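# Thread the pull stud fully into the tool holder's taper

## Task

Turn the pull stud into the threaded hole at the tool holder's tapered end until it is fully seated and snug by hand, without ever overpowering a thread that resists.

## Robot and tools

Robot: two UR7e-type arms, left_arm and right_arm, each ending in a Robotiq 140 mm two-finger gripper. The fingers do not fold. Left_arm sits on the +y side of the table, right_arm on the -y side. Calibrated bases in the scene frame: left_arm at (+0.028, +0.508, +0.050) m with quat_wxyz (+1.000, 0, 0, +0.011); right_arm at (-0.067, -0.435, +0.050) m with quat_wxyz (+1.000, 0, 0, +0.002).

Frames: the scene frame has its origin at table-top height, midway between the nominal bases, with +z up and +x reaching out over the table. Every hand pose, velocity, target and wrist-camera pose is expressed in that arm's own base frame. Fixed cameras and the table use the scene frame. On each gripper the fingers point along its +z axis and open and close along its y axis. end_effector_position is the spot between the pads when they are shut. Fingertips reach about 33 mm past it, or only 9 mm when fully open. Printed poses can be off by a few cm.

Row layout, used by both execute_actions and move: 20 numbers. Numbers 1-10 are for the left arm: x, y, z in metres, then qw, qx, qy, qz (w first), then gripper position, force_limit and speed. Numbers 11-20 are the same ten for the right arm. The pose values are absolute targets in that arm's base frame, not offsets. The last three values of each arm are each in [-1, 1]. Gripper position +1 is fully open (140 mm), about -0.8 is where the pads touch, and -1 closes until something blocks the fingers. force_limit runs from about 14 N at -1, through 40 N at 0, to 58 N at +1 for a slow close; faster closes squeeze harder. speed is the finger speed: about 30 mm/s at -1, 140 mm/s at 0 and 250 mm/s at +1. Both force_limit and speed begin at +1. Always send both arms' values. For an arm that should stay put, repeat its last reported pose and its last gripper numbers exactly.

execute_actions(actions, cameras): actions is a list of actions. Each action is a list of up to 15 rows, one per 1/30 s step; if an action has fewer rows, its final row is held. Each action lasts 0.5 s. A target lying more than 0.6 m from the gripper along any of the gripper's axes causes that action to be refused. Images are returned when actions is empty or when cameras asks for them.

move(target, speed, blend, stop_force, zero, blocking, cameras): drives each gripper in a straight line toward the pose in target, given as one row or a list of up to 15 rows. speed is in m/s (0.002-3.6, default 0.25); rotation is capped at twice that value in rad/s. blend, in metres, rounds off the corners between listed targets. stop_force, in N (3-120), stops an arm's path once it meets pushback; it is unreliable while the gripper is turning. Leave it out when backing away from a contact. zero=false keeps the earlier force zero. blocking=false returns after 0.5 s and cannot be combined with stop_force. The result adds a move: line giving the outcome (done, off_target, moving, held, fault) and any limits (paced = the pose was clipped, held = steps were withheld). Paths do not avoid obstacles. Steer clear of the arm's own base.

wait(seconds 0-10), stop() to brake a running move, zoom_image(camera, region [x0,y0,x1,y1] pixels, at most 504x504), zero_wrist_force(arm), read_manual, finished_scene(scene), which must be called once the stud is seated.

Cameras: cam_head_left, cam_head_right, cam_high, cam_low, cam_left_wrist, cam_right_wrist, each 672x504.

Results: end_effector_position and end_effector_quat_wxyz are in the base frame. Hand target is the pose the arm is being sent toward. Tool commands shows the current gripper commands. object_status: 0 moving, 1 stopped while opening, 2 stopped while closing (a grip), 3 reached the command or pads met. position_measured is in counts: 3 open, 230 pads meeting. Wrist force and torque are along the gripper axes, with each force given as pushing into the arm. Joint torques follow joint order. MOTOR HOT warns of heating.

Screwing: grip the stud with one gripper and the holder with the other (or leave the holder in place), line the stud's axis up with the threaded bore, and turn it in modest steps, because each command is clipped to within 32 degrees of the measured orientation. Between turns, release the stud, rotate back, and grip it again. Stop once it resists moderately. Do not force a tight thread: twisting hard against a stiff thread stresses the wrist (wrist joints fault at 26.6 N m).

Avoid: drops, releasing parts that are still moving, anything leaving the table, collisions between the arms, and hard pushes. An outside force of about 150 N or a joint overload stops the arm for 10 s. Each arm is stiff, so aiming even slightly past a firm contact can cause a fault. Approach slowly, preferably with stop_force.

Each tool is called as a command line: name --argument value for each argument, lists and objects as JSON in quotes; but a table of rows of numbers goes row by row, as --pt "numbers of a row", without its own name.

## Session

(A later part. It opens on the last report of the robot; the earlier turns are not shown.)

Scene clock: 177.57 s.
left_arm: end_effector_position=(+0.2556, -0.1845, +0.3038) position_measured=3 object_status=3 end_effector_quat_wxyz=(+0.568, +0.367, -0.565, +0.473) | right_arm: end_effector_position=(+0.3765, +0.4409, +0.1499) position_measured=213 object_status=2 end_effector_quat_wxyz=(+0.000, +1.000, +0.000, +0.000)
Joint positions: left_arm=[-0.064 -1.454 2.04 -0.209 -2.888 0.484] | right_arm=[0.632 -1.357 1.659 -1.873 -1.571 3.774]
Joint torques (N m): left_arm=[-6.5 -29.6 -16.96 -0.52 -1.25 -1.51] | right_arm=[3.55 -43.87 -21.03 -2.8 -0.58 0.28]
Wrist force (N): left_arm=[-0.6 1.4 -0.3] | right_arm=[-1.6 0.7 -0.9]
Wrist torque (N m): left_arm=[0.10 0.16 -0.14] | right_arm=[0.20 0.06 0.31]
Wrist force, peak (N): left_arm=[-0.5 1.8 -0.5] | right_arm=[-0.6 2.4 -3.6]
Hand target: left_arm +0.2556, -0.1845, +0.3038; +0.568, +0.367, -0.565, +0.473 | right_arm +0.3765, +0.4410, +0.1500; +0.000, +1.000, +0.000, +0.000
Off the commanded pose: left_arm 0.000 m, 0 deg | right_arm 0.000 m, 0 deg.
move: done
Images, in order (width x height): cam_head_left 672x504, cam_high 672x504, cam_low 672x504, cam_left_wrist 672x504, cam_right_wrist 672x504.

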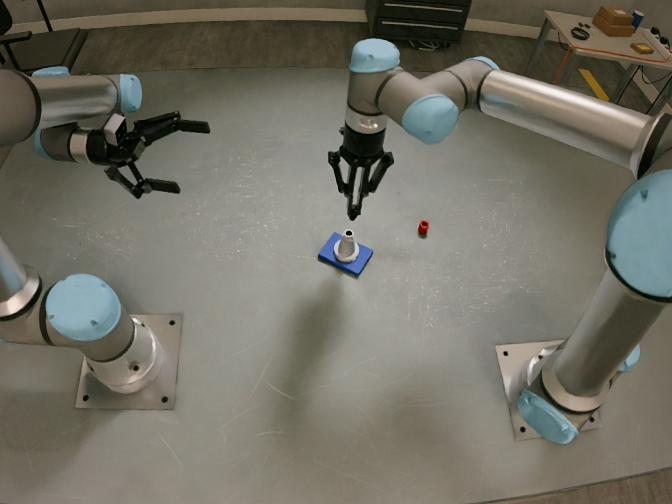

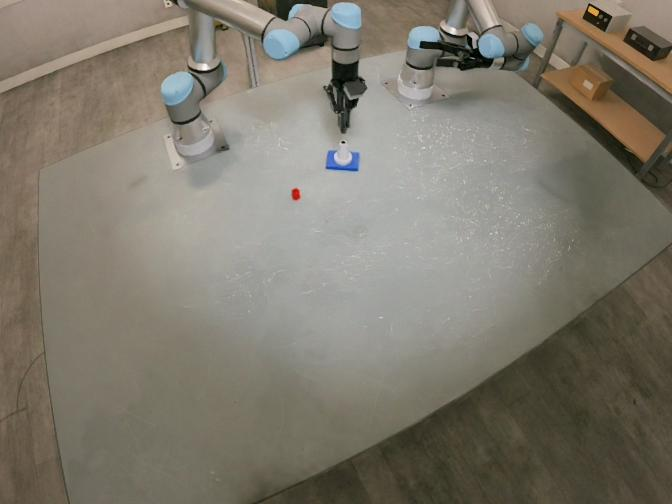

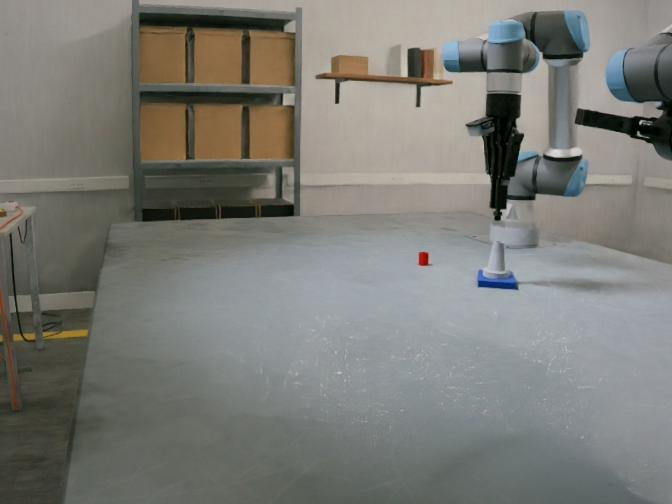

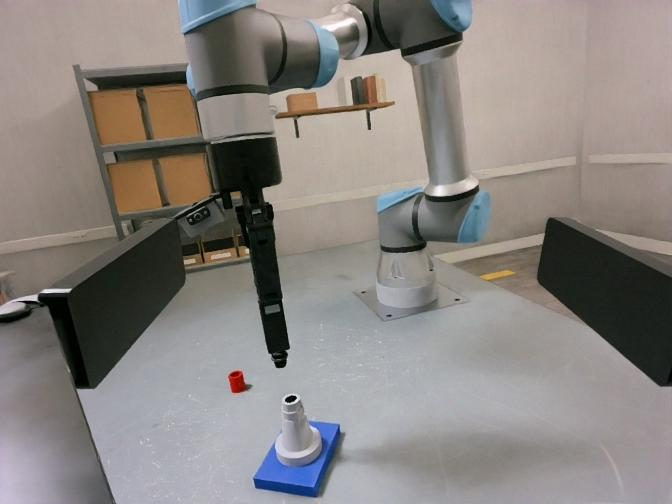

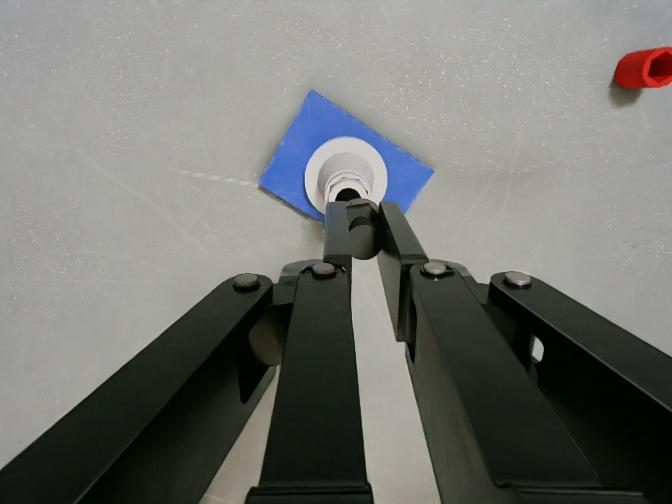

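move --pt "0.2556 -0.1845 0.3038 0.568 0.367 -0.565 0.473 1 1 1 0.371 0.4447 0.125 0 1 0 0 -1 1 -1" --speed 0.1 --cameras '["cam_left_wrist","cam_low","cam_head_left","cam_high"]'

zoom_image --camera "cam_left_wrist" --region '[240, 340, 330, 480]'

zoom_image --camera "cam_head_left" --region '[320, 200, 375, 275]'

zoom_image --camera "cam_low" --region '[460, 200, 530, 290]'

zoom_image --camera "cam_high" --region '[315, 110, 370, 180]'

Scene clock: 202.83 s.
left_arm: end_effector_position=(+0.2556, -0.1845, +0.3038) position_measured=3 object_status=3 end_effector_quat_wxyz=(+0.568, +0.367, -0.565, +0.473) | right_arm: end_effector_position=(+0.3709, +0.4447, +0.1248) position_measured=213 object_status=2 end_effector_quat_wxyz=(+0.000, +1.000, +0.000, +0.000)
Joint positions: left_arm=[-0.064 -1.454 2.04 -0.209 -2.888 0.484] | right_arm=[0.643 -1.339 1.704 -1.936 -1.571 3.785]
Joint torques (N m): left_arm=[-6.79 -29.99 -14.63 -0.53 -1.06 -1.52] | right_arm=[-7.61 -46.55 -34.28 -1.27 1.56 -0.49]
Wrist force (N): left_arm=[-0.2 1.4 -0.5] | right_arm=[-1.7 0.9 -1.2]
Wrist torque (N m): left_arm=[0.10 0.08 -0.14] | right_arm=[0.25 0.07 0.18]
Wrist force, peak (N): left_arm=[-0.3 1.8 -0.5] | right_arm=[-1.4 1.0 -2.2]
Hand target: left_arm +0.2556, -0.1845, +0.3038; +0.568, +0.367, -0.565, +0.473 | right_arm +0.3710, +0.4447, +0.1250; +0.000, +1.000, +0.000, +0.000
Off the commanded pose: left_arm 0.000 m, 0 deg | right_arm 0.000 m, 0 deg.
move: done
Images, in order (width x height): cam_head_left 672x504, cam_high 672x504, cam_low 672x504, cam_left_wrist 672x504.

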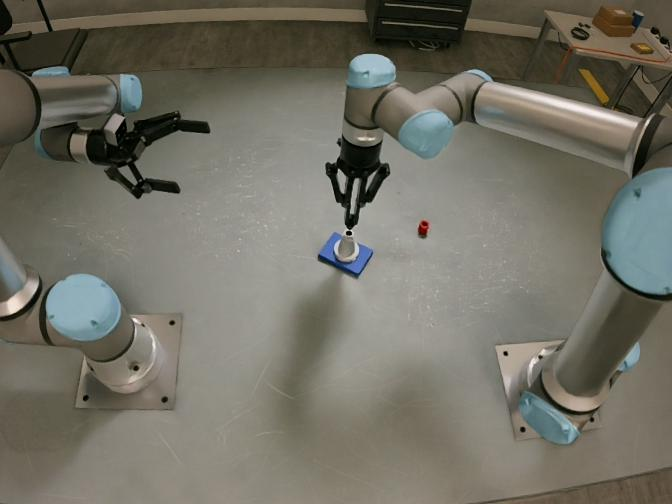

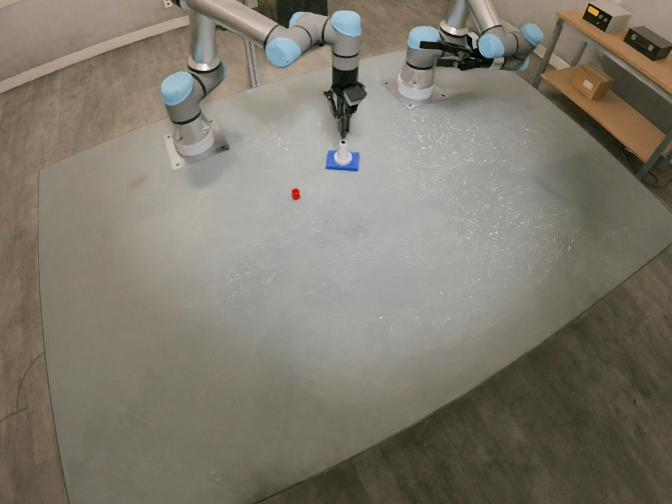

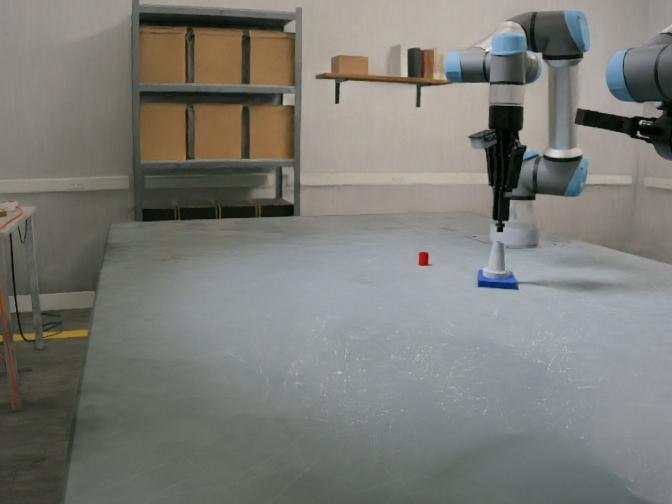

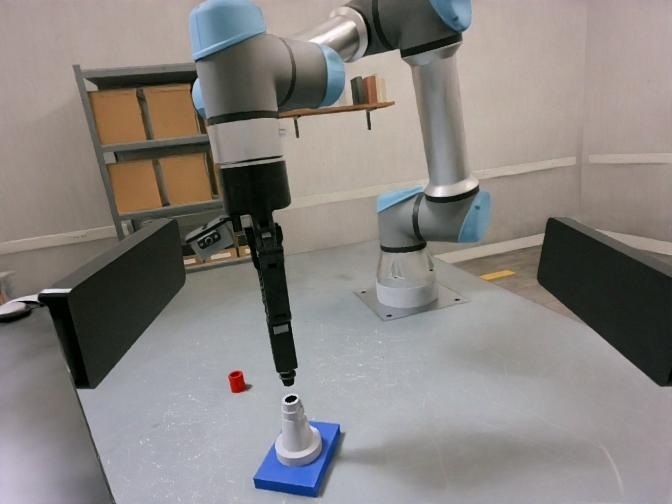

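Scaled by 3.600 from the camera's 672x504 image, which has a finer 960x720 frame.

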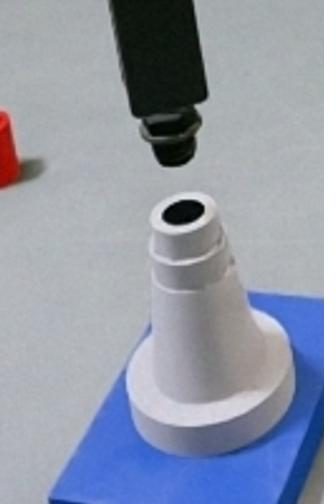

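Scaled by 6.720 from the camera's 672x504 image, which has a finer 960x720 frame.

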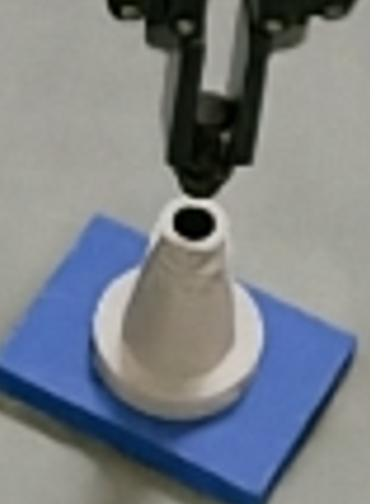

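Scaled by 5.600 from the camera's 672x504 image, which has a finer 960x720 frame.

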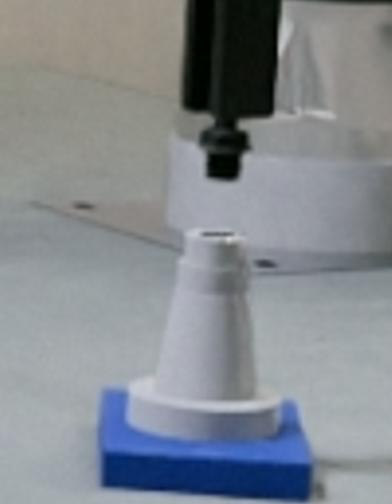

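Scaled by 7.200 from the camera's 672x504 image, which has a finer 960x720 frame.

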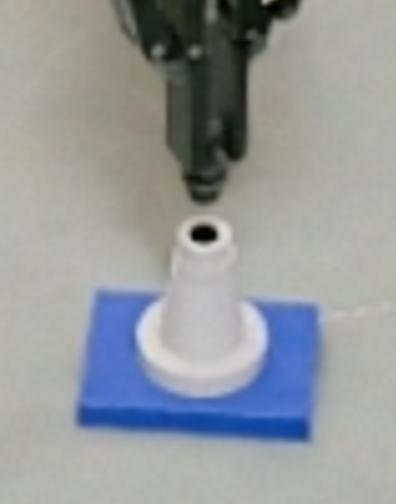

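move --pt "0.2556 -0.1845 0.3038 0.568 0.367 -0.565 0.473 1 1 1 0.3708 0.4455 0.116 0 1 0 0 -1 1 -1" --speed 0.05 --stop_force 5

move --pt "0.2556 -0.1845 0.3038 0.568 0.367 -0.565 0.473 1 1 1 0.3708 0.4455 0.100 0 1 0 0 -1 1 -1" --speed 0.006 --stop_force 5 --cameras '["cam_left_wrist","cam_low","cam_head_left","cam_high"]'

zoom_image --camera "cam_left_wrist" --region '[260, 355, 320, 435]'

zoom_image --camera "cam_head_left" --region '[330, 210, 370, 260]'

zoom_image --camera "cam_low" --region '[475, 215, 515, 265]'

zoom_image --camera "cam_high" --region '[325, 120, 365, 170]'

Scene clock: 217.00 s.
left_arm: end_effector_position=(+0.2556, -0.1845, +0.3038) position_measured=3 object_status=3 end_effector_quat_wxyz=(+0.568, +0.367, -0.565, +0.473) | right_arm: end_effector_position=(+0.3708, +0.4455, +0.1160) position_measured=213 object_status=2 end_effector_quat_wxyz=(+0.000, +1.000, +0.000, +0.000)
Joint positions: left_arm=[-0.064 -1.454 2.04 -0.209 -2.888 0.484] | right_arm=[0.645 -1.33 1.718 -1.958 -1.571 3.786]
Joint torques (N m): left_arm=[-6.61 -28.95 -14.36 -0.51 -1.05 -1.57] | right_arm=[4.55 -47.04 -33.14 -1.33 -0.06 -0.07]
Wrist force (N): left_arm=[-0.2 1.6 -0.8] | right_arm=[-1.6 0.9 -0.9]
Wrist torque (N m): left_arm=[0.13 0.09 -0.14] | right_arm=[0.25 0.06 0.18]
Wrist force, peak (N): left_arm=[-0.1 1.8 -0.9] | right_arm=[-1.7 1.1 -1.4]
Hand target: left_arm +0.2556, -0.1845, +0.3038; +0.568, +0.367, -0.565, +0.473 | right_arm +0.3708, +0.4455, +0.1160; +0.000, +1.000, +0.000, +0.000
Off the commanded pose: left_arm 0.000 m, 0 deg | right_arm 0.000 m, 0 deg.
move: done

Scene clock: 220.67 s.
left_arm: end_effector_position=(+0.2556, -0.1845, +0.3038) position_measured=3 object_status=3 end_effector_quat_wxyz=(+0.568, +0.367, -0.565, +0.473) | right_arm: end_effector_position=(+0.3708, +0.4455, +0.1012) position_measured=213 object_status=2 end_effector_quat_wxyz=(+0.000, +1.000, +0.000, +0.000)
Joint positions: left_arm=[-0.064 -1.454 2.04 -0.209 -2.888 0.484] | right_arm=[0.645 -1.316 1.741 -1.995 -1.571 3.786]
Joint torques (N m): left_arm=[-6.54 -29.58 -14.67 -0.59 -0.99 -1.41] | right_arm=[-3.28 -46.21 -32.64 -1.64 -0.98 -0.01]
Wrist force (N): left_arm=[-0.2 1.4 -0.6] | right_arm=[-0.9 1.2 -2.4]
Wrist torque (N m): left_arm=[0.10 0.09 -0.14] | right_arm=[0.25 0.10 0.18]
Wrist force, peak (N): left_arm=[-0.7 1.7 -0.4] | right_arm=[0.2 2.1 -10.6]
Hand target: left_arm +0.2556, -0.1845, +0.3038; +0.568, +0.367, -0.565, +0.473 | right_arm +0.3708, +0.4455, +0.1012; +0.000, +1.000, +0.000, +0.000
Off the commanded pose: left_arm 0.000 m, 0 deg | right_arm 0.001 m, 0 deg.
move: contact (right_arm)
Images, in order (width x height): cam_head_left 672x504, cam_high 672x504, cam_low 672x504, cam_left_wrist 672x504.

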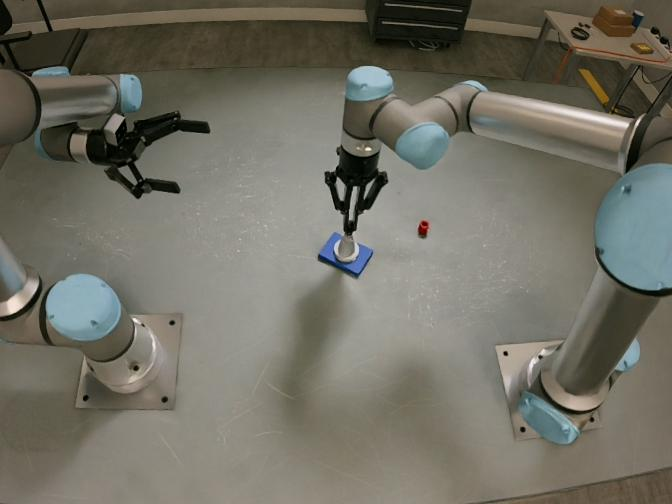

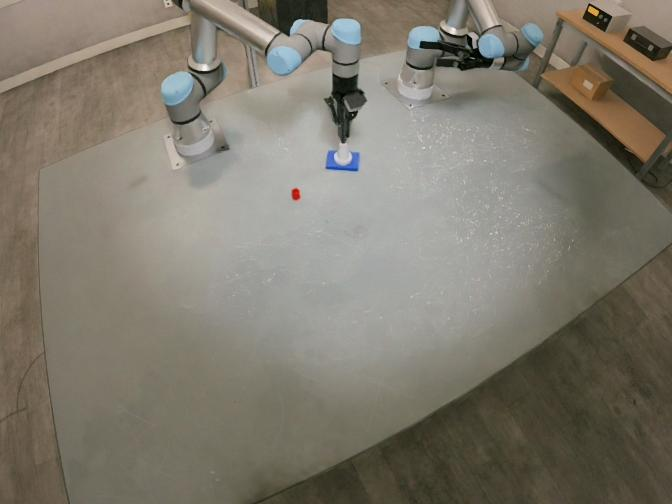

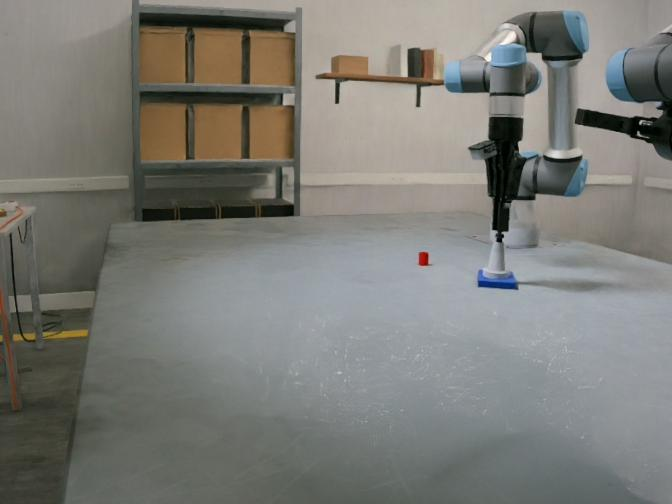

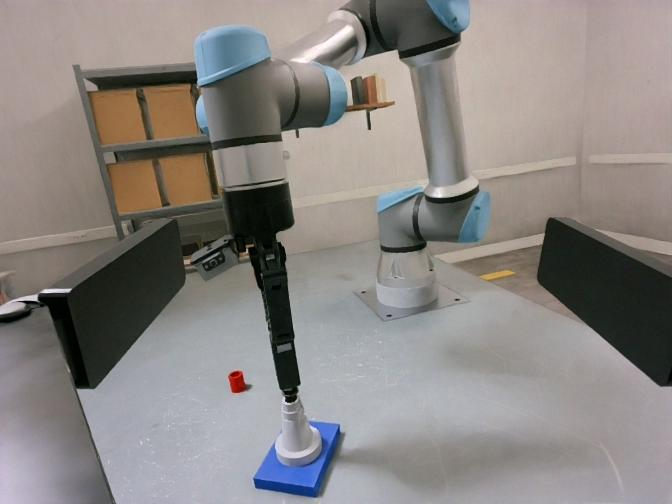

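Scaled by 6.300 from the camera's 672x504 image, which has a finer 960x720 frame.

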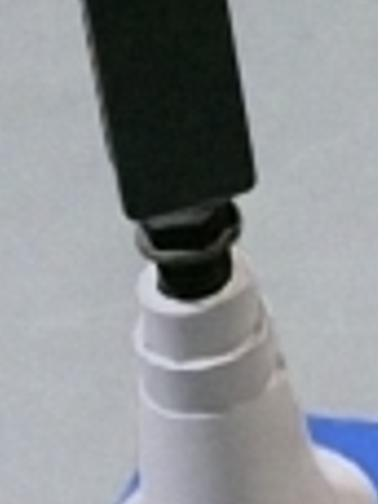

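Scaled by 10.080 from the camera's 672x504 image, which has a finer 960x720 frame.

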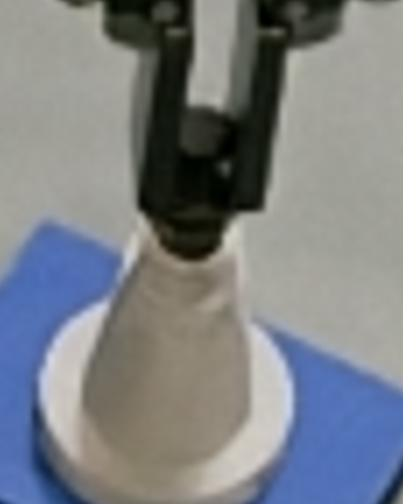

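Scaled by 10.080 from the camera's 672x504 image, which has a finer 960x720 frame.

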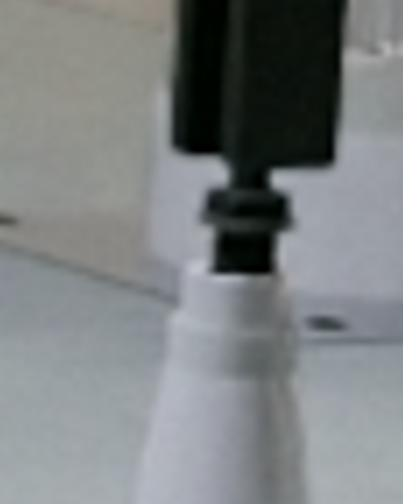

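Scaled by 10.080 from the camera's 672x504 image, which has a finer 960x720 frame.

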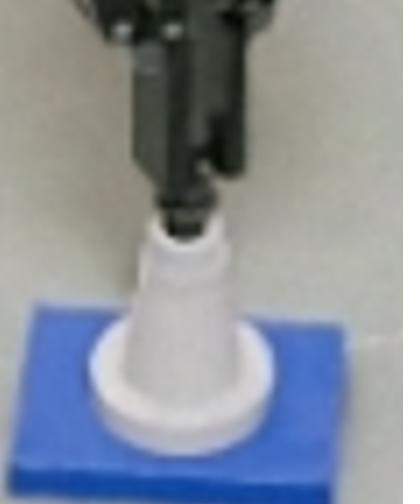

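move --pt "0.2556 -0.1845 0.3038 0.568 0.367 -0.565 0.473 1 1 1 0.3708 0.4455 0.107 0 1 0 0 -1 1 -1" --pt "0.2556 -0.1845 0.3038 0.568 0.367 -0.565 0.473 1 1 1 0.3708 0.4455 0.107 0 0.7071 0.7071 0 -1 1 -1" --pt "0.2556 -0.1845 0.3038 0.568 0.367 -0.565 0.473 1 1 1 0.3708 0.4455 0.107 0 0 1 0 -1 1 -1" --pt "0.2556 -0.1845 0.3038 0.568 0.367 -0.565 0.473 1 1 1 0.3708 0.4455 0.107 0 -0.7071 0.7071 0 -1 1 -1" --pt "0.2556 -0.1845 0.3038 0.568 0.367 -0.565 0.473 1 1 1 0.3708 0.4455 0.103 0 1 0 0 -1 1 -1" --speed 0.7 --blend '[0,0.005,0.005,0.005,0]'

move --pt "0.2556 -0.1845 0.3038 0.568 0.367 -0.565 0.473 1 1 1 0.3708 0.4455 0.096 0 1 0 0 -1 1 -1" --speed 0.005 --stop_force 6

Scene clock: 244.07 s.
left_arm: end_effector_position=(+0.2556, -0.1845, +0.3038) position_measured=3 object_status=3 end_effector_quat_wxyz=(+0.568, +0.367, -0.565, +0.473) | right_arm: end_effector_position=(+0.3708, +0.4455, +0.1029) position_measured=213 object_status=2 end_effector_quat_wxyz=(+0.000, +1.000, +0.000, +0.000)
Joint positions: left_arm=[-0.064 -1.454 2.04 -0.209 -2.888 0.484] | right_arm=[0.645 -1.318 1.738 -1.991 -1.571 -2.497]
Joint torques (N m): left_arm=[-6.25 -30.08 -14.93 -0.5 -1.19 -1.54] | right_arm=[-5.38 -43.3 -18.34 -3.66 -0.23 -0.81]
Wrist force (N): left_arm=[-0.3 1.5 -0.4] | right_arm=[-1.8 0.9 -1.0]
Wrist torque (N m): left_arm=[0.13 0.11 -0.14] | right_arm=[0.24 0.10 0.18]
Wrist force, peak (N): left_arm=[-0.4 1.9 -0.7] | right_arm=[-0.8 1.3 -2.7]
Hand target: left_arm +0.2556, -0.1845, +0.3038; +0.568, +0.367, -0.565, +0.473 | right_arm +0.3708, +0.4455, +0.1030; +0.000, +1.000, +0.000, +0.000
Off the commanded pose: left_arm 0.000 m, 0 deg | right_arm 0.000 m, 0 deg.
move: done

Scene clock: 245.67 s.
left_arm: end_effector_position=(+0.2556, -0.1845, +0.3038) position_measured=3 object_status=3 end_effector_quat_wxyz=(+0.568, +0.367, -0.565, +0.473) | right_arm: end_effector_position=(+0.3709, +0.4455, +0.1012) position_measured=213 object_status=2 end_effector_quat_wxyz=(+0.000, +1.000, +0.000, +0.000)
Joint positions: left_arm=[-0.064 -1.454 2.04 -0.209 -2.888 0.484] | right_arm=[0.645 -1.316 1.741 -1.995 -1.571 -2.497]
Joint torques (N m): left_arm=[-6.25 -29.65 -14.02 -0.58 -1 -1.43] | right_arm=[-1.17 -46.94 -33.1 -2.33 1.1 -1.25]
Wrist force (N): left_arm=[-0.3 1.9 -0.8] | right_arm=[-1.0 1.6 -0.6]
Wrist torque (N m): left_arm=[0.19 0.09 -0.14] | right_arm=[0.24 0.10 0.18]
Wrist force, peak (N): left_arm=[-0.3 1.9 -0.8] | right_arm=[-0.3 1.8 -7.3]
Hand target: left_arm +0.2556, -0.1845, +0.3038; +0.568, +0.367, -0.565, +0.473 | right_arm +0.3709, +0.4455, +0.1012; +0.000, +1.000, +0.000, +0.000
Off the commanded pose: left_arm 0.000 m, 0 deg | right_arm 0.005 m, 0 deg.
move: contact (right_arm)

move --pt "0.2556 -0.1845 0.3038 0.568 0.367 -0.565 0.473 1 1 1 0.3708 0.4455 0.1008 0 1 0 0 -1 1 -1" --pt "0.2556 -0.1845 0.3038 0.568 0.367 -0.565 0.473 1 1 1 0.3708 0.4455 0.1006 0 0.7071 -0.7071 0 -1 1 -1" --speed 0.3

move --pt "0.2556 -0.1845 0.3038 0.568 0.367 -0.565 0.473 1 1 1 0.3708 0.4455 0.1004 0 0 -1 0 -1 1 -1" --speed 0.3 --cameras '["cam_left_wrist"]'

zoom_image --camera "cam_left_wrist" --region '[260, 355, 320, 435]'

Scene clock: 259.03 s.
left_arm: end_effector_position=(+0.2556, -0.1845, +0.3038) position_measured=3 object_status=3 end_effector_quat_wxyz=(+0.568, +0.367, -0.565, +0.473) | right_arm: end_effector_position=(+0.3708, +0.4455, +0.1006) position_measured=213 object_status=2 end_effector_quat_wxyz=(+0.000, +0.707, -0.707, +0.000)
Joint positions: left_arm=[-0.064 -1.454 2.04 -0.209 -2.888 0.484] | right_arm=[0.645 -1.316 1.742 -1.997 -1.571 -0.926]
Joint torques (N m): left_arm=[-6.21 -30.04 -14.53 -0.47 -1.05 -1.37] | right_arm=[9.95 -20.96 -31.49 -2.51 -0.61 0.67]
Wrist force (N): left_arm=[-0.1 1.4 -0.6] | right_arm=[-0.6 -1.0 -3.8]
Wrist torque (N m): left_arm=[0.10 0.05 -0.13] | right_arm=[0.33 0.04 0.34]
Wrist force, peak (N): left_arm=[-0.2 1.9 -0.6] | right_arm=[0.6 5.0 -15.6]
Hand target: left_arm +0.2556, -0.1845, +0.3038; +0.568, +0.367, -0.565, +0.473 | right_arm +0.3708, +0.4455, +0.1006; +0.000, +0.707, -0.707, +0.000
Off the commanded pose: left_arm 0.000 m, 0 deg | right_arm 0.000 m, 0 deg.
move: done

Scene clock: 262.17 s.
left_arm: end_effector_position=(+0.2556, -0.1845, +0.3038) position_measured=3 object_status=3 end_effector_quat_wxyz=(+0.568, +0.367, -0.565, +0.473) | right_arm: end_effector_position=(+0.3708, +0.4455, +0.1004) position_measured=213 object_status=2 end_effector_quat_wxyz=(+0.000, +0.000, +1.000, +0.000)
Joint positions: left_arm=[-0.064 -1.454 2.04 -0.209 -2.888 0.484] | right_arm=[0.645 -1.316 1.742 -1.997 -1.571 0.644]
Joint torques (N m): left_arm=[-6.64 -30.5 -14.69 -0.53 -0.94 -1.47] | right_arm=[11.77 -14.33 -27.47 -2.53 0.3 0.52]
Wrist force (N): left_arm=[-0.4 1.4 -0.6] | right_arm=[-4.2 -5.4 -15.2]
Wrist torque (N m): left_arm=[0.10 0.12 -0.14] | right_arm=[0.44 0.09 0.34]
Wrist force, peak (N): left_arm=[-0.6 1.6 -0.9] | right_arm=[-4.2 -5.4 -15.2]
Hand target: left_arm +0.2556, -0.1845, +0.3038; +0.568, +0.367, -0.565, +0.473 | right_arm +0.3708, +0.4455, +0.1004; +0.000, +0.000, +1.000, +0.000
Off the commanded pose: left_arm 0.000 m, 0 deg | right_arm 0.000 m, 0 deg.
move: done
Images, in order (width x height): cam_left_wrist 672x504.

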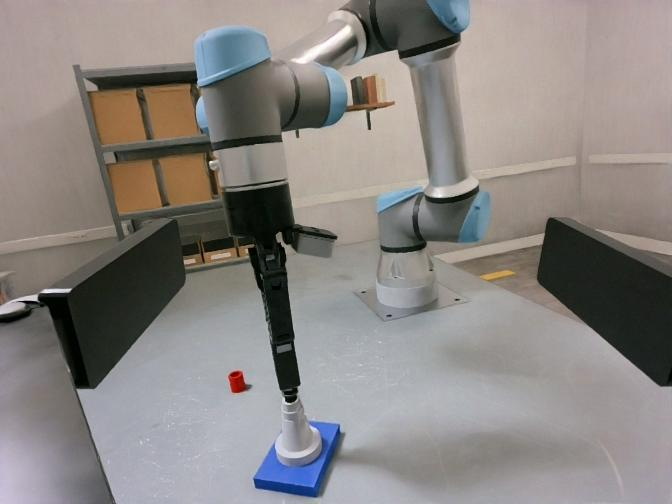

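Scaled by 6.300 from the camera's 672x504 image, which has a finer 960x720 frame.

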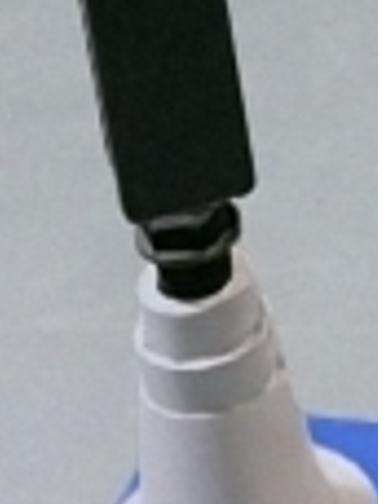

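move --pt "0.2556 -0.1845 0.3038 0.568 0.367 -0.565 0.473 1 1 1 0.3709 0.4453 0.1004 0 -0.7071 -0.7071 0 -1 1 -1" --speed 0.3

move --pt "0.2556 -0.1845 0.3038 0.568 0.367 -0.565 0.473 1 1 1 0.3708 0.4454 0.1004 0 -1 0 0 -1 1 -1" --speed 0.3

Scene clock: 271.47 s.
left_arm: end_effector_position=(+0.2556, -0.1845, +0.3038) position_measured=3 object_status=3 end_effector_quat_wxyz=(+0.568, +0.367, -0.565, +0.473) | right_arm: end_effector_position=(+0.3709, +0.4453, +0.1004) position_measured=213 object_status=2 end_effector_quat_wxyz=(+0.000, +0.707, +0.707, +0.000)
Joint positions: left_arm=[-0.064 -1.454 2.04 -0.209 -2.888 0.484] | right_arm=[0.644 -1.316 1.742 -1.997 -1.571 2.215]
Joint torques (N m): left_arm=[-6.12 -29.38 -15.3 -0.46 -1.12 -1.52] | right_arm=[11.06 -27.86 -27.81 -0.5 0.34 0.55]
Wrist force (N): left_arm=[-0.4 1.6 -0.4] | right_arm=[-3.4 5.4 -7.8]
Wrist torque (N m): left_arm=[0.13 0.13 -0.13] | right_arm=[0.03 0.05 0.35]
Wrist force, peak (N): left_arm=[-0.3 1.8 -0.6] | right_arm=[-5.2 -5.2 -18.2]
Hand target: left_arm +0.2556, -0.1845, +0.3038; +0.568, +0.367, -0.565, +0.473 | right_arm +0.3709, +0.4453, +0.1004; +0.000, +0.707, +0.707, +0.000
Off the commanded pose: left_arm 0.000 m, 0 deg | right_arm 0.000 m, 0 deg.
move: done

Scene clock: 274.60 s.
left_arm: end_effector_position=(+0.2556, -0.1845, +0.3038) position_measured=3 object_status=3 end_effector_quat_wxyz=(+0.568, +0.367, -0.565, +0.473) | right_arm: end_effector_position=(+0.3708, +0.4454, +0.1004) position_measured=213 object_status=2 end_effector_quat_wxyz=(+0.000, +1.000, +0.000, +0.000)
Joint positions: left_arm=[-0.064 -1.454 2.04 -0.209 -2.888 0.484] | right_arm=[0.644 -1.316 1.742 -1.997 -1.571 3.786]
Joint torques (N m): left_arm=[-5.18 -29.62 -14.59 -0.53 -1.15 -1.57] | right_arm=[8.26 -16.25 -29.17 -1.03 0.32 0.66]
Wrist force (N): left_arm=[-0.2 1.4 -0.3] | right_arm=[-0.1 6.4 -12.6]
Wrist torque (N m): left_arm=[0.09 0.09 -0.14] | right_arm=[0.03 0.08 0.30]
Wrist force, peak (N): left_arm=[-0.7 1.7 -0.9] | right_arm=[0.3 6.1 -13.2]
Hand target: left_arm +0.2556, -0.1845, +0.3038; +0.568, +0.367, -0.565, +0.473 | right_arm +0.3708, +0.4454, +0.1004; +0.000, +1.000, +0.000, +0.000
Off the commanded pose: left_arm 0.000 m, 0 deg | right_arm 0.000 m, 0 deg.
move: done

move --pt "0.2556 -0.1845 0.3038 0.568 0.367 -0.565 0.473 1 1 1 0.3711 0.4450 0.1003 0 -1 0 0 -1 1 -1" --pt "0.2556 -0.1845 0.3038 0.568 0.367 -0.565 0.473 1 1 1 0.3711 0.4450 0.1001 0 -0.8315 0.5556 0 -1 1 -1" --speed 0.25

move --pt "0.2556 -0.1845 0.3038 0.568 0.367 -0.565 0.473 1 1 1 0.3711 0.4450 0.1001 0 -0.3827 0.9239 0 -1 1 -1" --speed 0.25 --cameras '["cam_left_wrist","cam_head_left"]'

zoom_image --camera "cam_left_wrist" --region '[260, 355, 320, 435]'

zoom_image --camera "cam_head_left" --region '[330, 210, 370, 260]'

Scene clock: 292.20 s.
left_arm: end_effector_position=(+0.2556, -0.1845, +0.3038) position_measured=3 object_status=3 end_effector_quat_wxyz=(+0.568, +0.367, -0.565, +0.473) | right_arm: end_effector_position=(+0.3711, +0.4450, +0.1001) position_measured=213 object_status=2 end_effector_quat_wxyz=(+0.000, +0.832, -0.555, +0.000)
Joint positions: left_arm=[-0.064 -1.454 2.04 -0.209 -2.888 0.484] | right_arm=[0.644 -1.316 1.743 -1.998 -1.571 4.963]
Joint torques (N m): left_arm=[-6.83 -29.66 -14.77 -0.58 -1.12 -1.49] | right_arm=[8.45 -9.34 -18.46 -1.22 -0.89 0.51]
Wrist force (N): left_arm=[-0.1 1.5 -0.7] | right_arm=[1.6 1.0 -24.8]
Wrist torque (N m): left_arm=[0.11 0.07 -0.14] | right_arm=[0.34 -0.01 0.34]
Wrist force, peak (N): left_arm=[-0.3 1.8 -0.8] | right_arm=[1.6 1.0 -24.8]
Hand target: left_arm +0.2556, -0.1845, +0.3038; +0.568, +0.367, -0.565, +0.473 | right_arm +0.3711, +0.4450, +0.1001; +0.000, +0.831, -0.556, +0.000
Off the commanded pose: left_arm 0.000 m, 0 deg | right_arm 0.000 m, 0 deg.
move: done

Scene clock: 295.03 s.
left_arm: end_effector_position=(+0.2556, -0.1845, +0.3038) position_measured=3 object_status=3 end_effector_quat_wxyz=(+0.568, +0.367, -0.565, +0.473) | right_arm: end_effector_position=(+0.3711, +0.4450, +0.1001) position_measured=213 object_status=2 end_effector_quat_wxyz=(+0.000, -0.383, +0.924, +0.000)
Joint positions: left_arm=[-0.064 -1.454 2.04 -0.209 -2.888 0.484] | right_arm=[0.644 -1.316 1.743 -1.998 -1.571 6.141]
Joint torques (N m): left_arm=[-6.44 -29.31 -14.33 -0.43 -1.07 -1.4] | right_arm=[11.92 -23.95 -19.51 1.07 -0.2 0.28]
Wrist force (N): left_arm=[-0.1 1.5 -0.4] | right_arm=[-2.0 -5.0 -20.9]
Wrist torque (N m): left_arm=[0.10 0.07 -0.14] | right_arm=[0.46 0.05 0.32]
Wrist force, peak (N): left_arm=[-0.3 1.8 -0.6] | right_arm=[1.9 1.3 -26.0]
Hand target: left_arm +0.2556, -0.1845, +0.3038; +0.568, +0.367, -0.565, +0.473 | right_arm +0.3711, +0.4450, +0.1001; +0.000, -0.383, +0.924, +0.000
Off the commanded pose: left_arm 0.000 m, 0 deg | right_arm 0.000 m, 0 deg.
move: done
Images, in order (width x height): cam_head_left 672x504, cam_left_wrist 672x504.

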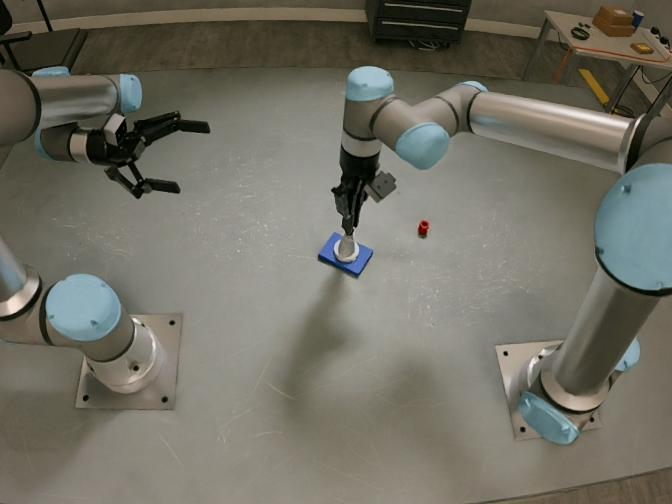

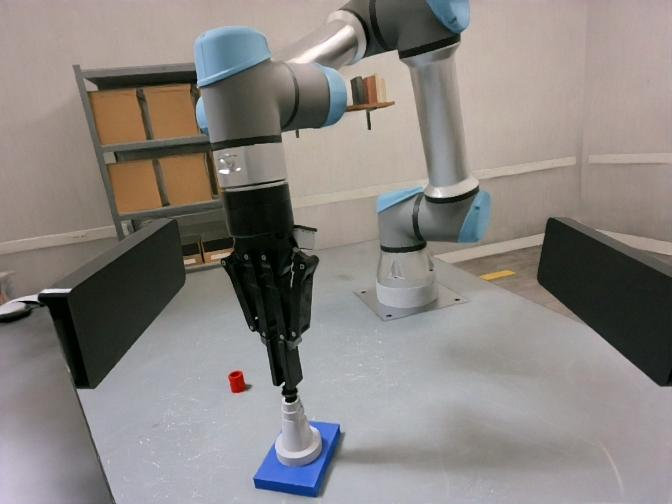

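Scaled by 6.300 from the camera's 672x504 image, which has a finer 960x720 frame.

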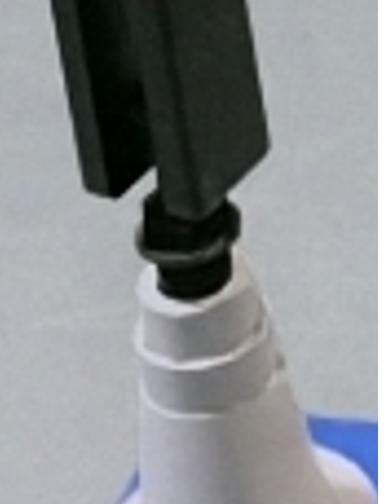

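Scaled by 10.080 from the camera's 672x504 image, which has a finer 960x720 frame.

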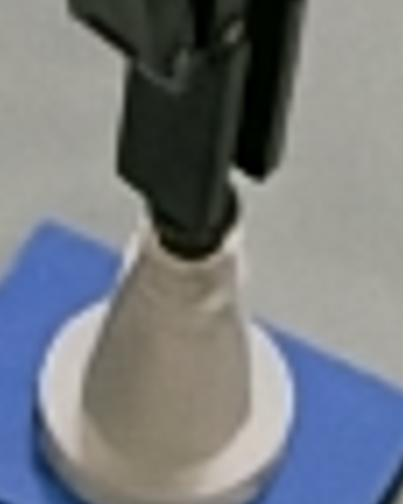

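move --pt "0.2556 -0.1845 0.3038 0.568 0.367 -0.565 0.473 1 1 1 0.3711 0.4450 0.1065 0 -0.3827 0.9239 0 -1 1 -1" --pt "0.2556 -0.1845 0.3038 0.568 0.367 -0.565 0.473 1 1 1 0.3711 0.4450 0.1065 0 -0.9397 0.3420 0 -1 1 -1" --pt "0.2556 -0.1845 0.3038 0.568 0.367 -0.565 0.473 1 1 1 0.3711 0.4450 0.1065 0 -0.9063 -0.4226 0 -1 1 -1" --pt "0.2556 -0.1845 0.3038 0.568 0.367 -0.565 0.473 1 1 1 0.3711 0.4450 0.1065 0 -0.3420 -0.9397 0 -1 1 -1" --pt "0.2556 -0.1845 0.3038 0.568 0.367 -0.565 0.473 1 1 1 0.3711 0.4450 0.1065 0 0.4226 -0.9063 0 -1 1 -1" --speed 0.8 --blend '[0.001,0.001,0.001,0.001,0]'

move --pt "0.2556 -0.1845 0.3038 0.568 0.367 -0.565 0.473 1 1 1 0.3711 0.4450 0.1065 0 0.9397 -0.3420 0 -1 1 -1" --pt "0.2556 -0.1845 0.3038 0.568 0.367 -0.565 0.473 1 1 1 0.3711 0.4450 0.1065 0 0.9063 0.4226 0 -1 1 -1" --pt "0.2556 -0.1845 0.3038 0.568 0.367 -0.565 0.473 1 1 1 0.3711 0.4450 0.1065 0 0.3420 0.9397 0 -1 1 -1" --pt "0.2556 -0.1845 0.3038 0.568 0.367 -0.565 0.473 1 1 1 0.3711 0.4450 0.1035 0 0 1 0 -1 1 -1" --speed 0.8 --blend '[0.001,0.001,0.001,0]'

move --pt "0.2556 -0.1845 0.3038 0.568 0.367 -0.565 0.473 1 1 1 0.3711 0.4450 0.096 0 0 1 0 -1 1 -1" --speed 0.006 --stop_force 4

move --pt "0.2556 -0.1845 0.3038 0.568 0.367 -0.565 0.473 1 1 1 0.3721 0.4450 0.103 0 0 1 0 -1 1 -1" --pt "0.2556 -0.1845 0.3038 0.568 0.367 -0.565 0.473 1 1 1 0.3721 0.4450 0.096 0 0 1 0 -1 1 -1" --speed 0.006 --stop_force 4

move --pt "0.2556 -0.1845 0.3038 0.568 0.367 -0.565 0.473 1 1 1 0.3701 0.4450 0.103 0 0 1 0 -1 1 -1" --pt "0.2556 -0.1845 0.3038 0.568 0.367 -0.565 0.473 1 1 1 0.3701 0.4450 0.096 0 0 1 0 -1 1 -1" --speed 0.006 --stop_force 4

move --pt "0.2556 -0.1845 0.3038 0.568 0.367 -0.565 0.473 1 1 1 0.3711 0.4460 0.103 0 0 1 0 -1 1 -1" --pt "0.2556 -0.1845 0.3038 0.568 0.367 -0.565 0.473 1 1 1 0.3711 0.4460 0.096 0 0 1 0 -1 1 -1" --speed 0.006 --stop_force 4

move --pt "0.2556 -0.1845 0.3038 0.568 0.367 -0.565 0.473 1 1 1 0.3711 0.4440 0.103 0 0 1 0 -1 1 -1" --pt "0.2556 -0.1845 0.3038 0.568 0.367 -0.565 0.473 1 1 1 0.3711 0.4440 0.096 0 0 1 0 -1 1 -1" --speed 0.006 --stop_force 4

Scene clock: 362.30 s.
left_arm: end_effector_position=(+0.2556, -0.1845, +0.3038) position_measured=3 object_status=3 end_effector_quat_wxyz=(+0.568, +0.367, -0.565, +0.473) | right_arm: end_effector_position=(+0.3711, +0.4450, +0.1065) position_measured=213 object_status=2 end_effector_quat_wxyz=(+0.000, -0.423, +0.906, +0.000)
Joint positions: left_arm=[-0.064 -1.454 2.04 -0.209 -2.888 0.484] | right_arm=[0.644 -1.322 1.733 -1.982 -1.571 -0.229]
Joint torques (N m): left_arm=[-5.63 -30.08 -14.35 -0.55 -1.23 -1.36] | right_arm=[-5.37 -46.77 -16.48 -1.5 0.07 -0.71]
Wrist force (N): left_arm=[-0.3 1.4 -0.3] | right_arm=[-1.4 0.7 -1.0]
Wrist torque (N m): left_arm=[0.11 0.10 -0.14] | right_arm=[0.23 0.05 0.22]
Wrist force, peak (N): left_arm=[-0.4 1.7 -0.7] | right_arm=[-1.8 -5.1 -23.1]
Hand target: left_arm +0.2556, -0.1845, +0.3038; +0.568, +0.367, -0.565, +0.473 | right_arm +0.3711, +0.4450, +0.1065; +0.000, -0.423, +0.906, +0.000
Off the commanded pose: left_arm 0.000 m, 0 deg | right_arm 0.000 m, 0 deg.
move: done

Scene clock: 366.40 s.
left_arm: end_effector_position=(+0.2556, -0.1845, +0.3038) position_measured=3 object_status=3 end_effector_quat_wxyz=(+0.568, +0.367, -0.565, +0.473) | right_arm: end_effector_position=(+0.3711, +0.4450, +0.1035) position_measured=213 object_status=2 end_effector_quat_wxyz=(+0.000, +0.000, +1.000, +0.000)
Joint positions: left_arm=[-0.064 -1.454 2.04 -0.209 -2.888 0.484] | right_arm=[0.644 -1.319 1.738 -1.99 -1.571 -5.639]
Joint torques (N m): left_arm=[-5.82 -29.38 -15.08 -0.5 -1.14 -1.42] | right_arm=[-4.8 -27.91 -19.8 -3.31 0.1 -0.73]
Wrist force (N): left_arm=[-0.2 1.5 -0.3] | right_arm=[-1.7 0.3 -0.8]
Wrist torque (N m): left_arm=[0.12 0.07 -0.14] | right_arm=[0.14 0.10 0.21]
Wrist force, peak (N): left_arm=[-0.3 1.8 -0.6] | right_arm=[-1.8 1.3 -0.9]
Hand target: left_arm +0.2556, -0.1845, +0.3038; +0.568, +0.367, -0.565, +0.473 | right_arm +0.3711, +0.4450, +0.1035; +0.000, +0.000, +1.000, +0.000
Off the commanded pose: left_arm 0.000 m, 0 deg | right_arm 0.000 m, 0 deg.
move: done

Scene clock: 368.03 s.
left_arm: end_effector_position=(+0.2556, -0.1845, +0.3038) position_measured=3 object_status=3 end_effector_quat_wxyz=(+0.568, +0.367, -0.565, +0.473) | right_arm: end_effector_position=(+0.3711, +0.4450, +0.1007) position_measured=213 object_status=2 end_effector_quat_wxyz=(+0.000, +0.000, +1.000, +0.000)
Joint positions: left_arm=[-0.064 -1.454 2.04 -0.209 -2.888 0.484] | right_arm=[0.644 -1.316 1.742 -1.997 -1.571 -5.64]
Joint torques (N m): left_arm=[-6.36 -29.27 -14.82 -0.5 -1.17 -1.48] | right_arm=[1.87 -46.89 -32.91 -1.88 1 -1.08]
Wrist force (N): left_arm=[-0.4 1.4 -0.5] | right_arm=[-2.4 0.2 -1.3]
Wrist torque (N m): left_arm=[0.10 0.14 -0.14] | right_arm=[0.19 0.05 0.21]
Wrist force, peak (N): left_arm=[-0.6 1.5 -1.0] | right_arm=[-3.0 -0.4 -7.2]
Hand target: left_arm +0.2556, -0.1845, +0.3038; +0.568, +0.367, -0.565, +0.473 | right_arm +0.3711, +0.4450, +0.1007; +0.000, +0.000, +1.000, +0.000
Off the commanded pose: left_arm 0.000 m, 0 deg | right_arm 0.005 m, 0 deg.
move: contact (right_arm)

Scene clock: 370.03 s.
left_arm: end_effector_position=(+0.2556, -0.1845, +0.3038) position_measured=3 object_status=3 end_effector_quat_wxyz=(+0.568, +0.367, -0.565, +0.473) | right_arm: end_effector_position=(+0.3721, +0.4450, +0.1006) position_measured=213 object_status=2 end_effector_quat_wxyz=(+0.000, +0.000, +1.000, +0.000)
Joint positions: left_arm=[-0.064 -1.454 2.04 -0.209 -2.888 0.484] | right_arm=[0.642 -1.315 1.74 -1.996 -1.571 -5.641]
Joint torques (N m): left_arm=[-5.99 -30 -15.03 -0.52 -1.13 -1.46] | right_arm=[-7.99 -47.69 -33.14 -2.32 1.65 -0.67]
Wrist force (N): left_arm=[-0.3 1.2 -0.7] | right_arm=[-1.5 -0.6 -0.5]
Wrist torque (N m): left_arm=[0.05 0.10 -0.14] | right_arm=[0.23 0.02 0.31]
Wrist force, peak (N): left_arm=[-0.6 1.7 -0.5] | right_arm=[-1.8 -1.5 -7.9]
Hand target: left_arm +0.2556, -0.1845, +0.3038; +0.568, +0.367, -0.565, +0.473 | right_arm +0.3721, +0.4450, +0.1006; +0.000, +0.000, +1.000, +0.000
Off the commanded pose: left_arm 0.000 m, 0 deg | right_arm 0.005 m, 0 deg.
move: contact (right_arm); path passed 1 of 2 targets

Scene clock: 371.87 s.
left_arm: end_effector_position=(+0.2556, -0.1845, +0.3038) position_measured=3 object_status=3 end_effector_quat_wxyz=(+0.568, +0.367, -0.565, +0.473) | right_arm: end_effector_position=(+0.3701, +0.4450, +0.1021) position_measured=213 object_status=2 end_effector_quat_wxyz=(+0.000, +0.000, +1.000, +0.000)
Joint positions: left_arm=[-0.064 -1.454 2.04 -0.209 -2.888 0.484] | right_arm=[0.645 -1.319 1.742 -1.994 -1.571 -5.639]
Joint torques (N m): left_arm=[-5.89 -28.88 -14.58 -0.47 -0.94 -1.4] | right_arm=[6.32 -44.77 -31.93 -1.51 1.52 0.96]
Wrist force (N): left_arm=[-0.3 1.3 -0.3] | right_arm=[-2.0 0.7 -3.8]
Wrist torque (N m): left_arm=[0.08 0.12 -0.14] | right_arm=[0.10 0.08 0.21]
Wrist force, peak (N): left_arm=[-0.5 1.7 -0.7] | right_arm=[-3.6 -0.1 -11.9]
Hand target: left_arm +0.2556, -0.1845, +0.3038; +0.568, +0.367, -0.565, +0.473 | right_arm +0.3701, +0.4450, +0.1021; +0.000, +0.000, +1.000, +0.000
Off the commanded pose: left_arm 0.000 m, 0 deg | right_arm 0.006 m, 0 deg.
move: contact (right_arm); path passed 1 of 2 targets

Scene clock: 373.57 s.
left_arm: end_effector_position=(+0.2556, -0.1845, +0.3038) position_measured=3 object_status=3 end_effector_quat_wxyz=(+0.568, +0.367, -0.565, +0.473) | right_arm: end_effector_position=(+0.3711, +0.4460, +0.1015) position_measured=213 object_status=2 end_effector_quat_wxyz=(+0.000, +0.000, +1.000, +0.000)
Joint positions: left_arm=[-0.064 -1.454 2.04 -0.209 -2.888 0.484] | right_arm=[0.645 -1.315 1.739 -1.994 -1.571 -5.638]
Joint torques (N m): left_arm=[-5.91 -29.42 -13.83 -0.47 -1.07 -1.48] | right_arm=[7.33 -42.61 -28.69 -0.68 1.78 1.31]
Wrist force (N): left_arm=[-0.6 1.3 -0.7] | right_arm=[-2.4 -0.4 -9.7]
Wrist torque (N m): left_arm=[0.08 0.16 -0.14] | right_arm=[0.19 0.06 0.20]
Wrist force, peak (N): left_arm=[-0.5 1.8 -0.6] | right_arm=[-3.1 -1.6 -17.1]
Hand target: left_arm +0.2556, -0.1845, +0.3038; +0.568, +0.367, -0.565, +0.473 | right_arm +0.3711, +0.4460, +0.1015; +0.000, +0.000, +1.000, +0.000
Off the commanded pose: left_arm 0.000 m, 0 deg | right_arm 0.005 m, 0 deg.
move: contact (right_arm); path passed 1 of 2 targets

Scene clock: 374.63 s.
left_arm: end_effector_position=(+0.2556, -0.1845, +0.3038) position_measured=3 object_status=3 end_effector_quat_wxyz=(+0.568, +0.367, -0.565, +0.473) | right_arm: end_effector_position=(+0.3711, +0.4460, +0.1016) position_measured=213 object_status=2 end_effector_quat_wxyz=(+0.000, +0.000, +1.000, +0.000)
Joint positions: left_arm=[-0.064 -1.454 2.04 -0.209 -2.888 0.484] | right_arm=[0.645 -1.315 1.739 -1.994 -1.571 -5.638]
Joint torques (N m): left_arm=[-6.66 -29.35 -15 -0.62 -1 -1.48] | right_arm=[9.26 -19.64 -26.21 -3.52 1.7 1.41]
Wrist force (N): left_arm=[-0.2 1.4 -0.5] | right_arm=[-2.2 -0.6 -6.1]
Wrist torque (N m): left_arm=[0.10 0.09 -0.14] | right_arm=[0.23 0.07 0.20]
Wrist force, peak (N): left_arm=[-0.4 1.7 -0.5] | right_arm=[-2.4 -0.4 -9.8]
Hand target: left_arm +0.2556, -0.1845, +0.3038; +0.568, +0.367, -0.565, +0.473 | right_arm +0.3711, +0.4460, +0.1016; +0.000, +0.000, +1.000, +0.000
Off the commanded pose: left_arm 0.000 m, 0 deg | right_arm 0.006 m, 0 deg.
move: contact (right_arm); path passed 0 of 2 targets

move --pt "0.2556 -0.1845 0.3038 0.568 0.367 -0.565 0.473 1 1 1 0.3716 0.4440 0.103 0 0 1 0 -1 1 -1" --speed 0.03

move --pt "0.2556 -0.1845 0.3038 0.568 0.367 -0.565 0.473 1 1 1 0.3716 0.4440 0.096 0 0 1 0 -1 1 -1" --speed 0.006 --stop_force 4

move --pt "0.2556 -0.1845 0.3038 0.568 0.367 -0.565 0.473 1 1 1 0.3716 0.4447 0.102 0 0 1 0 -1 1 -1" --speed 0.03

move --pt "0.2556 -0.1845 0.3038 0.568 0.367 -0.565 0.473 1 1 1 0.3716 0.4447 0.096 0 0 1 0 -1 1 -1" --speed 0.006 --stop_force 4

move --pt "0.2556 -0.1845 0.3038 0.568 0.367 -0.565 0.473 1 1 1 0.3716 0.4433 0.102 0 0 1 0 -1 1 -1" --speed 0.03

move --pt "0.2556 -0.1845 0.3038 0.568 0.367 -0.565 0.473 1 1 1 0.3716 0.4433 0.096 0 0 1 0 -1 1 -1" --speed 0.006 --stop_force 4

Scene clock: 387.50 s.
left_arm: end_effector_position=(+0.2556, -0.1845, +0.3038) position_measured=3 object_status=3 end_effector_quat_wxyz=(+0.568, +0.367, -0.565, +0.473) | right_arm: end_effector_position=(+0.3716, +0.4440, +0.1030) position_measured=213 object_status=2 end_effector_quat_wxyz=(+0.000, +0.000, +1.000, +0.000)
Joint positions: left_arm=[-0.064 -1.454 2.04 -0.209 -2.888 0.484] | right_arm=[0.642 -1.32 1.74 -1.991 -1.571 -5.642]
Joint torques (N m): left_arm=[-6.42 -28.91 -15.54 -0.59 -1.14 -1.48] | right_arm=[-4.69 -42.17 -17.37 -1.87 1.41 -0.65]
Wrist force (N): left_arm=[-0.1 1.4 -0.5] | right_arm=[-1.6 0.5 -0.8]
Wrist torque (N m): left_arm=[0.11 0.06 -0.14] | right_arm=[0.17 0.07 0.34]
Wrist force, peak (N): left_arm=[-0.2 1.8 -0.6] | right_arm=[-2.5 -0.6 -6.8]
Hand target: left_arm +0.2556, -0.1845, +0.3038; +0.568, +0.367, -0.565, +0.473 | right_arm +0.3716, +0.4440, +0.1030; +0.000, +0.000, +1.000, +0.000
Off the commanded pose: left_arm 0.000 m, 0 deg | right_arm 0.000 m, 0 deg.
move: done

Scene clock: 389.03 s.
left_arm: end_effector_position=(+0.2556, -0.1845, +0.3038) position_measured=3 object_status=3 end_effector_quat_wxyz=(+0.568, +0.367, -0.565, +0.473) | right_arm: end_effector_position=(+0.3716, +0.4440, +0.1007) position_measured=213 object_status=2 end_effector_quat_wxyz=(+0.000, +0.000, +1.000, +0.000)
Joint positions: left_arm=[-0.064 -1.454 2.04 -0.209 -2.888 0.484] | right_arm=[0.642 -1.317 1.743 -1.997 -1.571 -5.642]
Joint torques (N m): left_arm=[-6.07 -29.46 -14.32 -0.4 -1.09 -1.42] | right_arm=[0.72 -44.37 -30.64 -1.35 1.26 0.17]
Wrist force (N): left_arm=[-0.5 1.5 -0.3] | right_arm=[-1.6 1.6 -5.9]
Wrist torque (N m): left_arm=[0.11 0.16 -0.14] | right_arm=[0.11 0.08 0.34]
Wrist force, peak (N): left_arm=[-0.5 1.7 -0.7] | right_arm=[-1.7 1.5 -12.3]
Hand target: left_arm +0.2556, -0.1845, +0.3038; +0.568, +0.367, -0.565, +0.473 | right_arm +0.3716, +0.4440, +0.1007; +0.000, +0.000, +1.000, +0.000
Off the commanded pose: left_arm 0.000 m, 0 deg | right_arm 0.005 m, 0 deg.
move: contact (right_arm)

Scene clock: 389.73 s.
left_arm: end_effector_position=(+0.2556, -0.1845, +0.3038) position_measured=3 object_status=3 end_effector_quat_wxyz=(+0.568, +0.367, -0.565, +0.473) | right_arm: end_effector_position=(+0.3716, +0.4447, +0.1020) position_measured=213 object_status=2 end_effector_quat_wxyz=(+0.000, +0.000, +1.000, +0.000)
Joint positions: left_arm=[-0.064 -1.454 2.04 -0.209 -2.888 0.484] | right_arm=[0.643 -1.317 1.74 -1.993 -1.571 -5.641]
Joint torques (N m): left_arm=[-6.1 -29.13 -14.88 -0.39 -0.98 -1.55] | right_arm=[6.93 -47.03 -29.53 -1.95 1.2 1.26]
Wrist force (N): left_arm=[-0.4 1.5 -0.7] | right_arm=[-1.5 0.5 -0.7]
Wrist torque (N m): left_arm=[0.11 0.13 -0.14] | right_arm=[0.16 0.06 0.27]
Wrist force, peak (N): left_arm=[-0.2 1.8 -0.7] | right_arm=[-1.8 1.4 -5.5]
Hand target: left_arm +0.2556, -0.1845, +0.3038; +0.568, +0.367, -0.565, +0.473 | right_arm +0.3716, +0.4447, +0.1020; +0.000, +0.000, +1.000, +0.000
Off the commanded pose: left_arm 0.000 m, 0 deg | right_arm 0.000 m, 0 deg.
move: done

Scene clock: 391.17 s.
left_arm: end_effector_position=(+0.2556, -0.1845, +0.3038) position_measured=3 object_status=3 end_effector_quat_wxyz=(+0.568, +0.367, -0.565, +0.473) | right_arm: end_effector_position=(+0.3716, +0.4447, +0.1004) position_measured=213 object_status=2 end_effector_quat_wxyz=(+0.000, +0.000, +1.000, +0.000)
Joint positions: left_arm=[-0.064 -1.454 2.04 -0.209 -2.888 0.484] | right_arm=[0.643 -1.316 1.742 -1.997 -1.571 -5.641]
Joint torques (N m): left_arm=[-6.53 -29.08 -14.6 -0.46 -1.11 -1.47] | right_arm=[6.48 -44.66 -30.79 -0.95 1.17 0.7]
Wrist force (N): left_arm=[-0.3 1.6 -0.3] | right_arm=[-2.6 0.8 -5.2]
Wrist torque (N m): left_arm=[0.13 0.10 -0.13] | right_arm=[0.15 0.09 0.27]
Wrist force, peak (N): left_arm=[-0.6 1.7 -0.6] | right_arm=[-2.4 -1.0 -14.0]
Hand target: left_arm +0.2556, -0.1845, +0.3038; +0.568, +0.367, -0.565, +0.473 | right_arm +0.3716, +0.4447, +0.1004; +0.000, +0.000, +1.000, +0.000
Off the commanded pose: left_arm 0.000 m, 0 deg | right_arm 0.004 m, 0 deg.
move: contact (right_arm)

Scene clock: 391.87 s.
left_arm: end_effector_position=(+0.2556, -0.1845, +0.3038) position_measured=3 object_status=3 end_effector_quat_wxyz=(+0.568, +0.367, -0.565, +0.473) | right_arm: end_effector_position=(+0.3716, +0.4433, +0.1020) position_measured=213 object_status=2 end_effector_quat_wxyz=(+0.000, +0.000, +1.000, +0.000)
Joint positions: left_arm=[-0.064 -1.454 2.04 -0.209 -2.888 0.484] | right_arm=[0.641 -1.32 1.743 -1.994 -1.571 -5.643]
Joint torques (N m): left_arm=[-6.46 -29.73 -14.52 -0.6 -0.99 -1.48] | right_arm=[-6.94 -40.58 -16.8 -2.02 0.98 -1]
Wrist force (N): left_arm=[-0.3 1.8 -0.5] | right_arm=[-1.7 0.5 -0.9]
Wrist torque (N m): left_arm=[0.17 0.10 -0.14] | right_arm=[0.17 0.11 0.34]
Wrist force, peak (N): left_arm=[-0.3 1.8 -0.4] | right_arm=[-2.5 0.7 -4.7]
Hand target: left_arm +0.2556, -0.1845, +0.3038; +0.568, +0.367, -0.565, +0.473 | right_arm +0.3716, +0.4433, +0.1020; +0.000, +0.000, +1.000, +0.000
Off the commanded pose: left_arm 0.000 m, 0 deg | right_arm 0.000 m, 0 deg.
move: done

Scene clock: 393.23 s.
left_arm: end_effector_position=(+0.2556, -0.1845, +0.3038) position_measured=3 object_status=3 end_effector_quat_wxyz=(+0.568, +0.367, -0.565, +0.473) | right_arm: end_effector_position=(+0.3716, +0.4433, +0.1009) position_measured=213 object_status=2 end_effector_quat_wxyz=(+0.000, +0.000, +1.000, +0.000)
Joint positions: left_arm=[-0.064 -1.454 2.04 -0.209 -2.888 0.484] | right_arm=[0.641 -1.319 1.745 -1.997 -1.571 -5.643]
Joint torques (N m): left_arm=[-6.41 -29.74 -14.65 -0.52 -1.11 -1.4] | right_arm=[-6.02 -46.4 -30.64 -1.16 -0.56 -0.08]
Wrist force (N): left_arm=[-0.2 1.2 -0.5] | right_arm=[-2.0 3.4 -2.8]
Wrist torque (N m): left_arm=[0.07 0.09 -0.14] | right_arm=[0.05 0.07 0.34]
Wrist force, peak (N): left_arm=[-0.5 1.6 -0.6] | right_arm=[-1.6 4.3 -11.4]
Hand target: left_arm +0.2556, -0.1845, +0.3038; +0.568, +0.367, -0.565, +0.473 | right_arm +0.3716, +0.4433, +0.1009; +0.000, +0.000, +1.000, +0.000
Off the commanded pose: left_arm 0.000 m, 0 deg | right_arm 0.005 m, 0 deg.
move: contact (right_arm)


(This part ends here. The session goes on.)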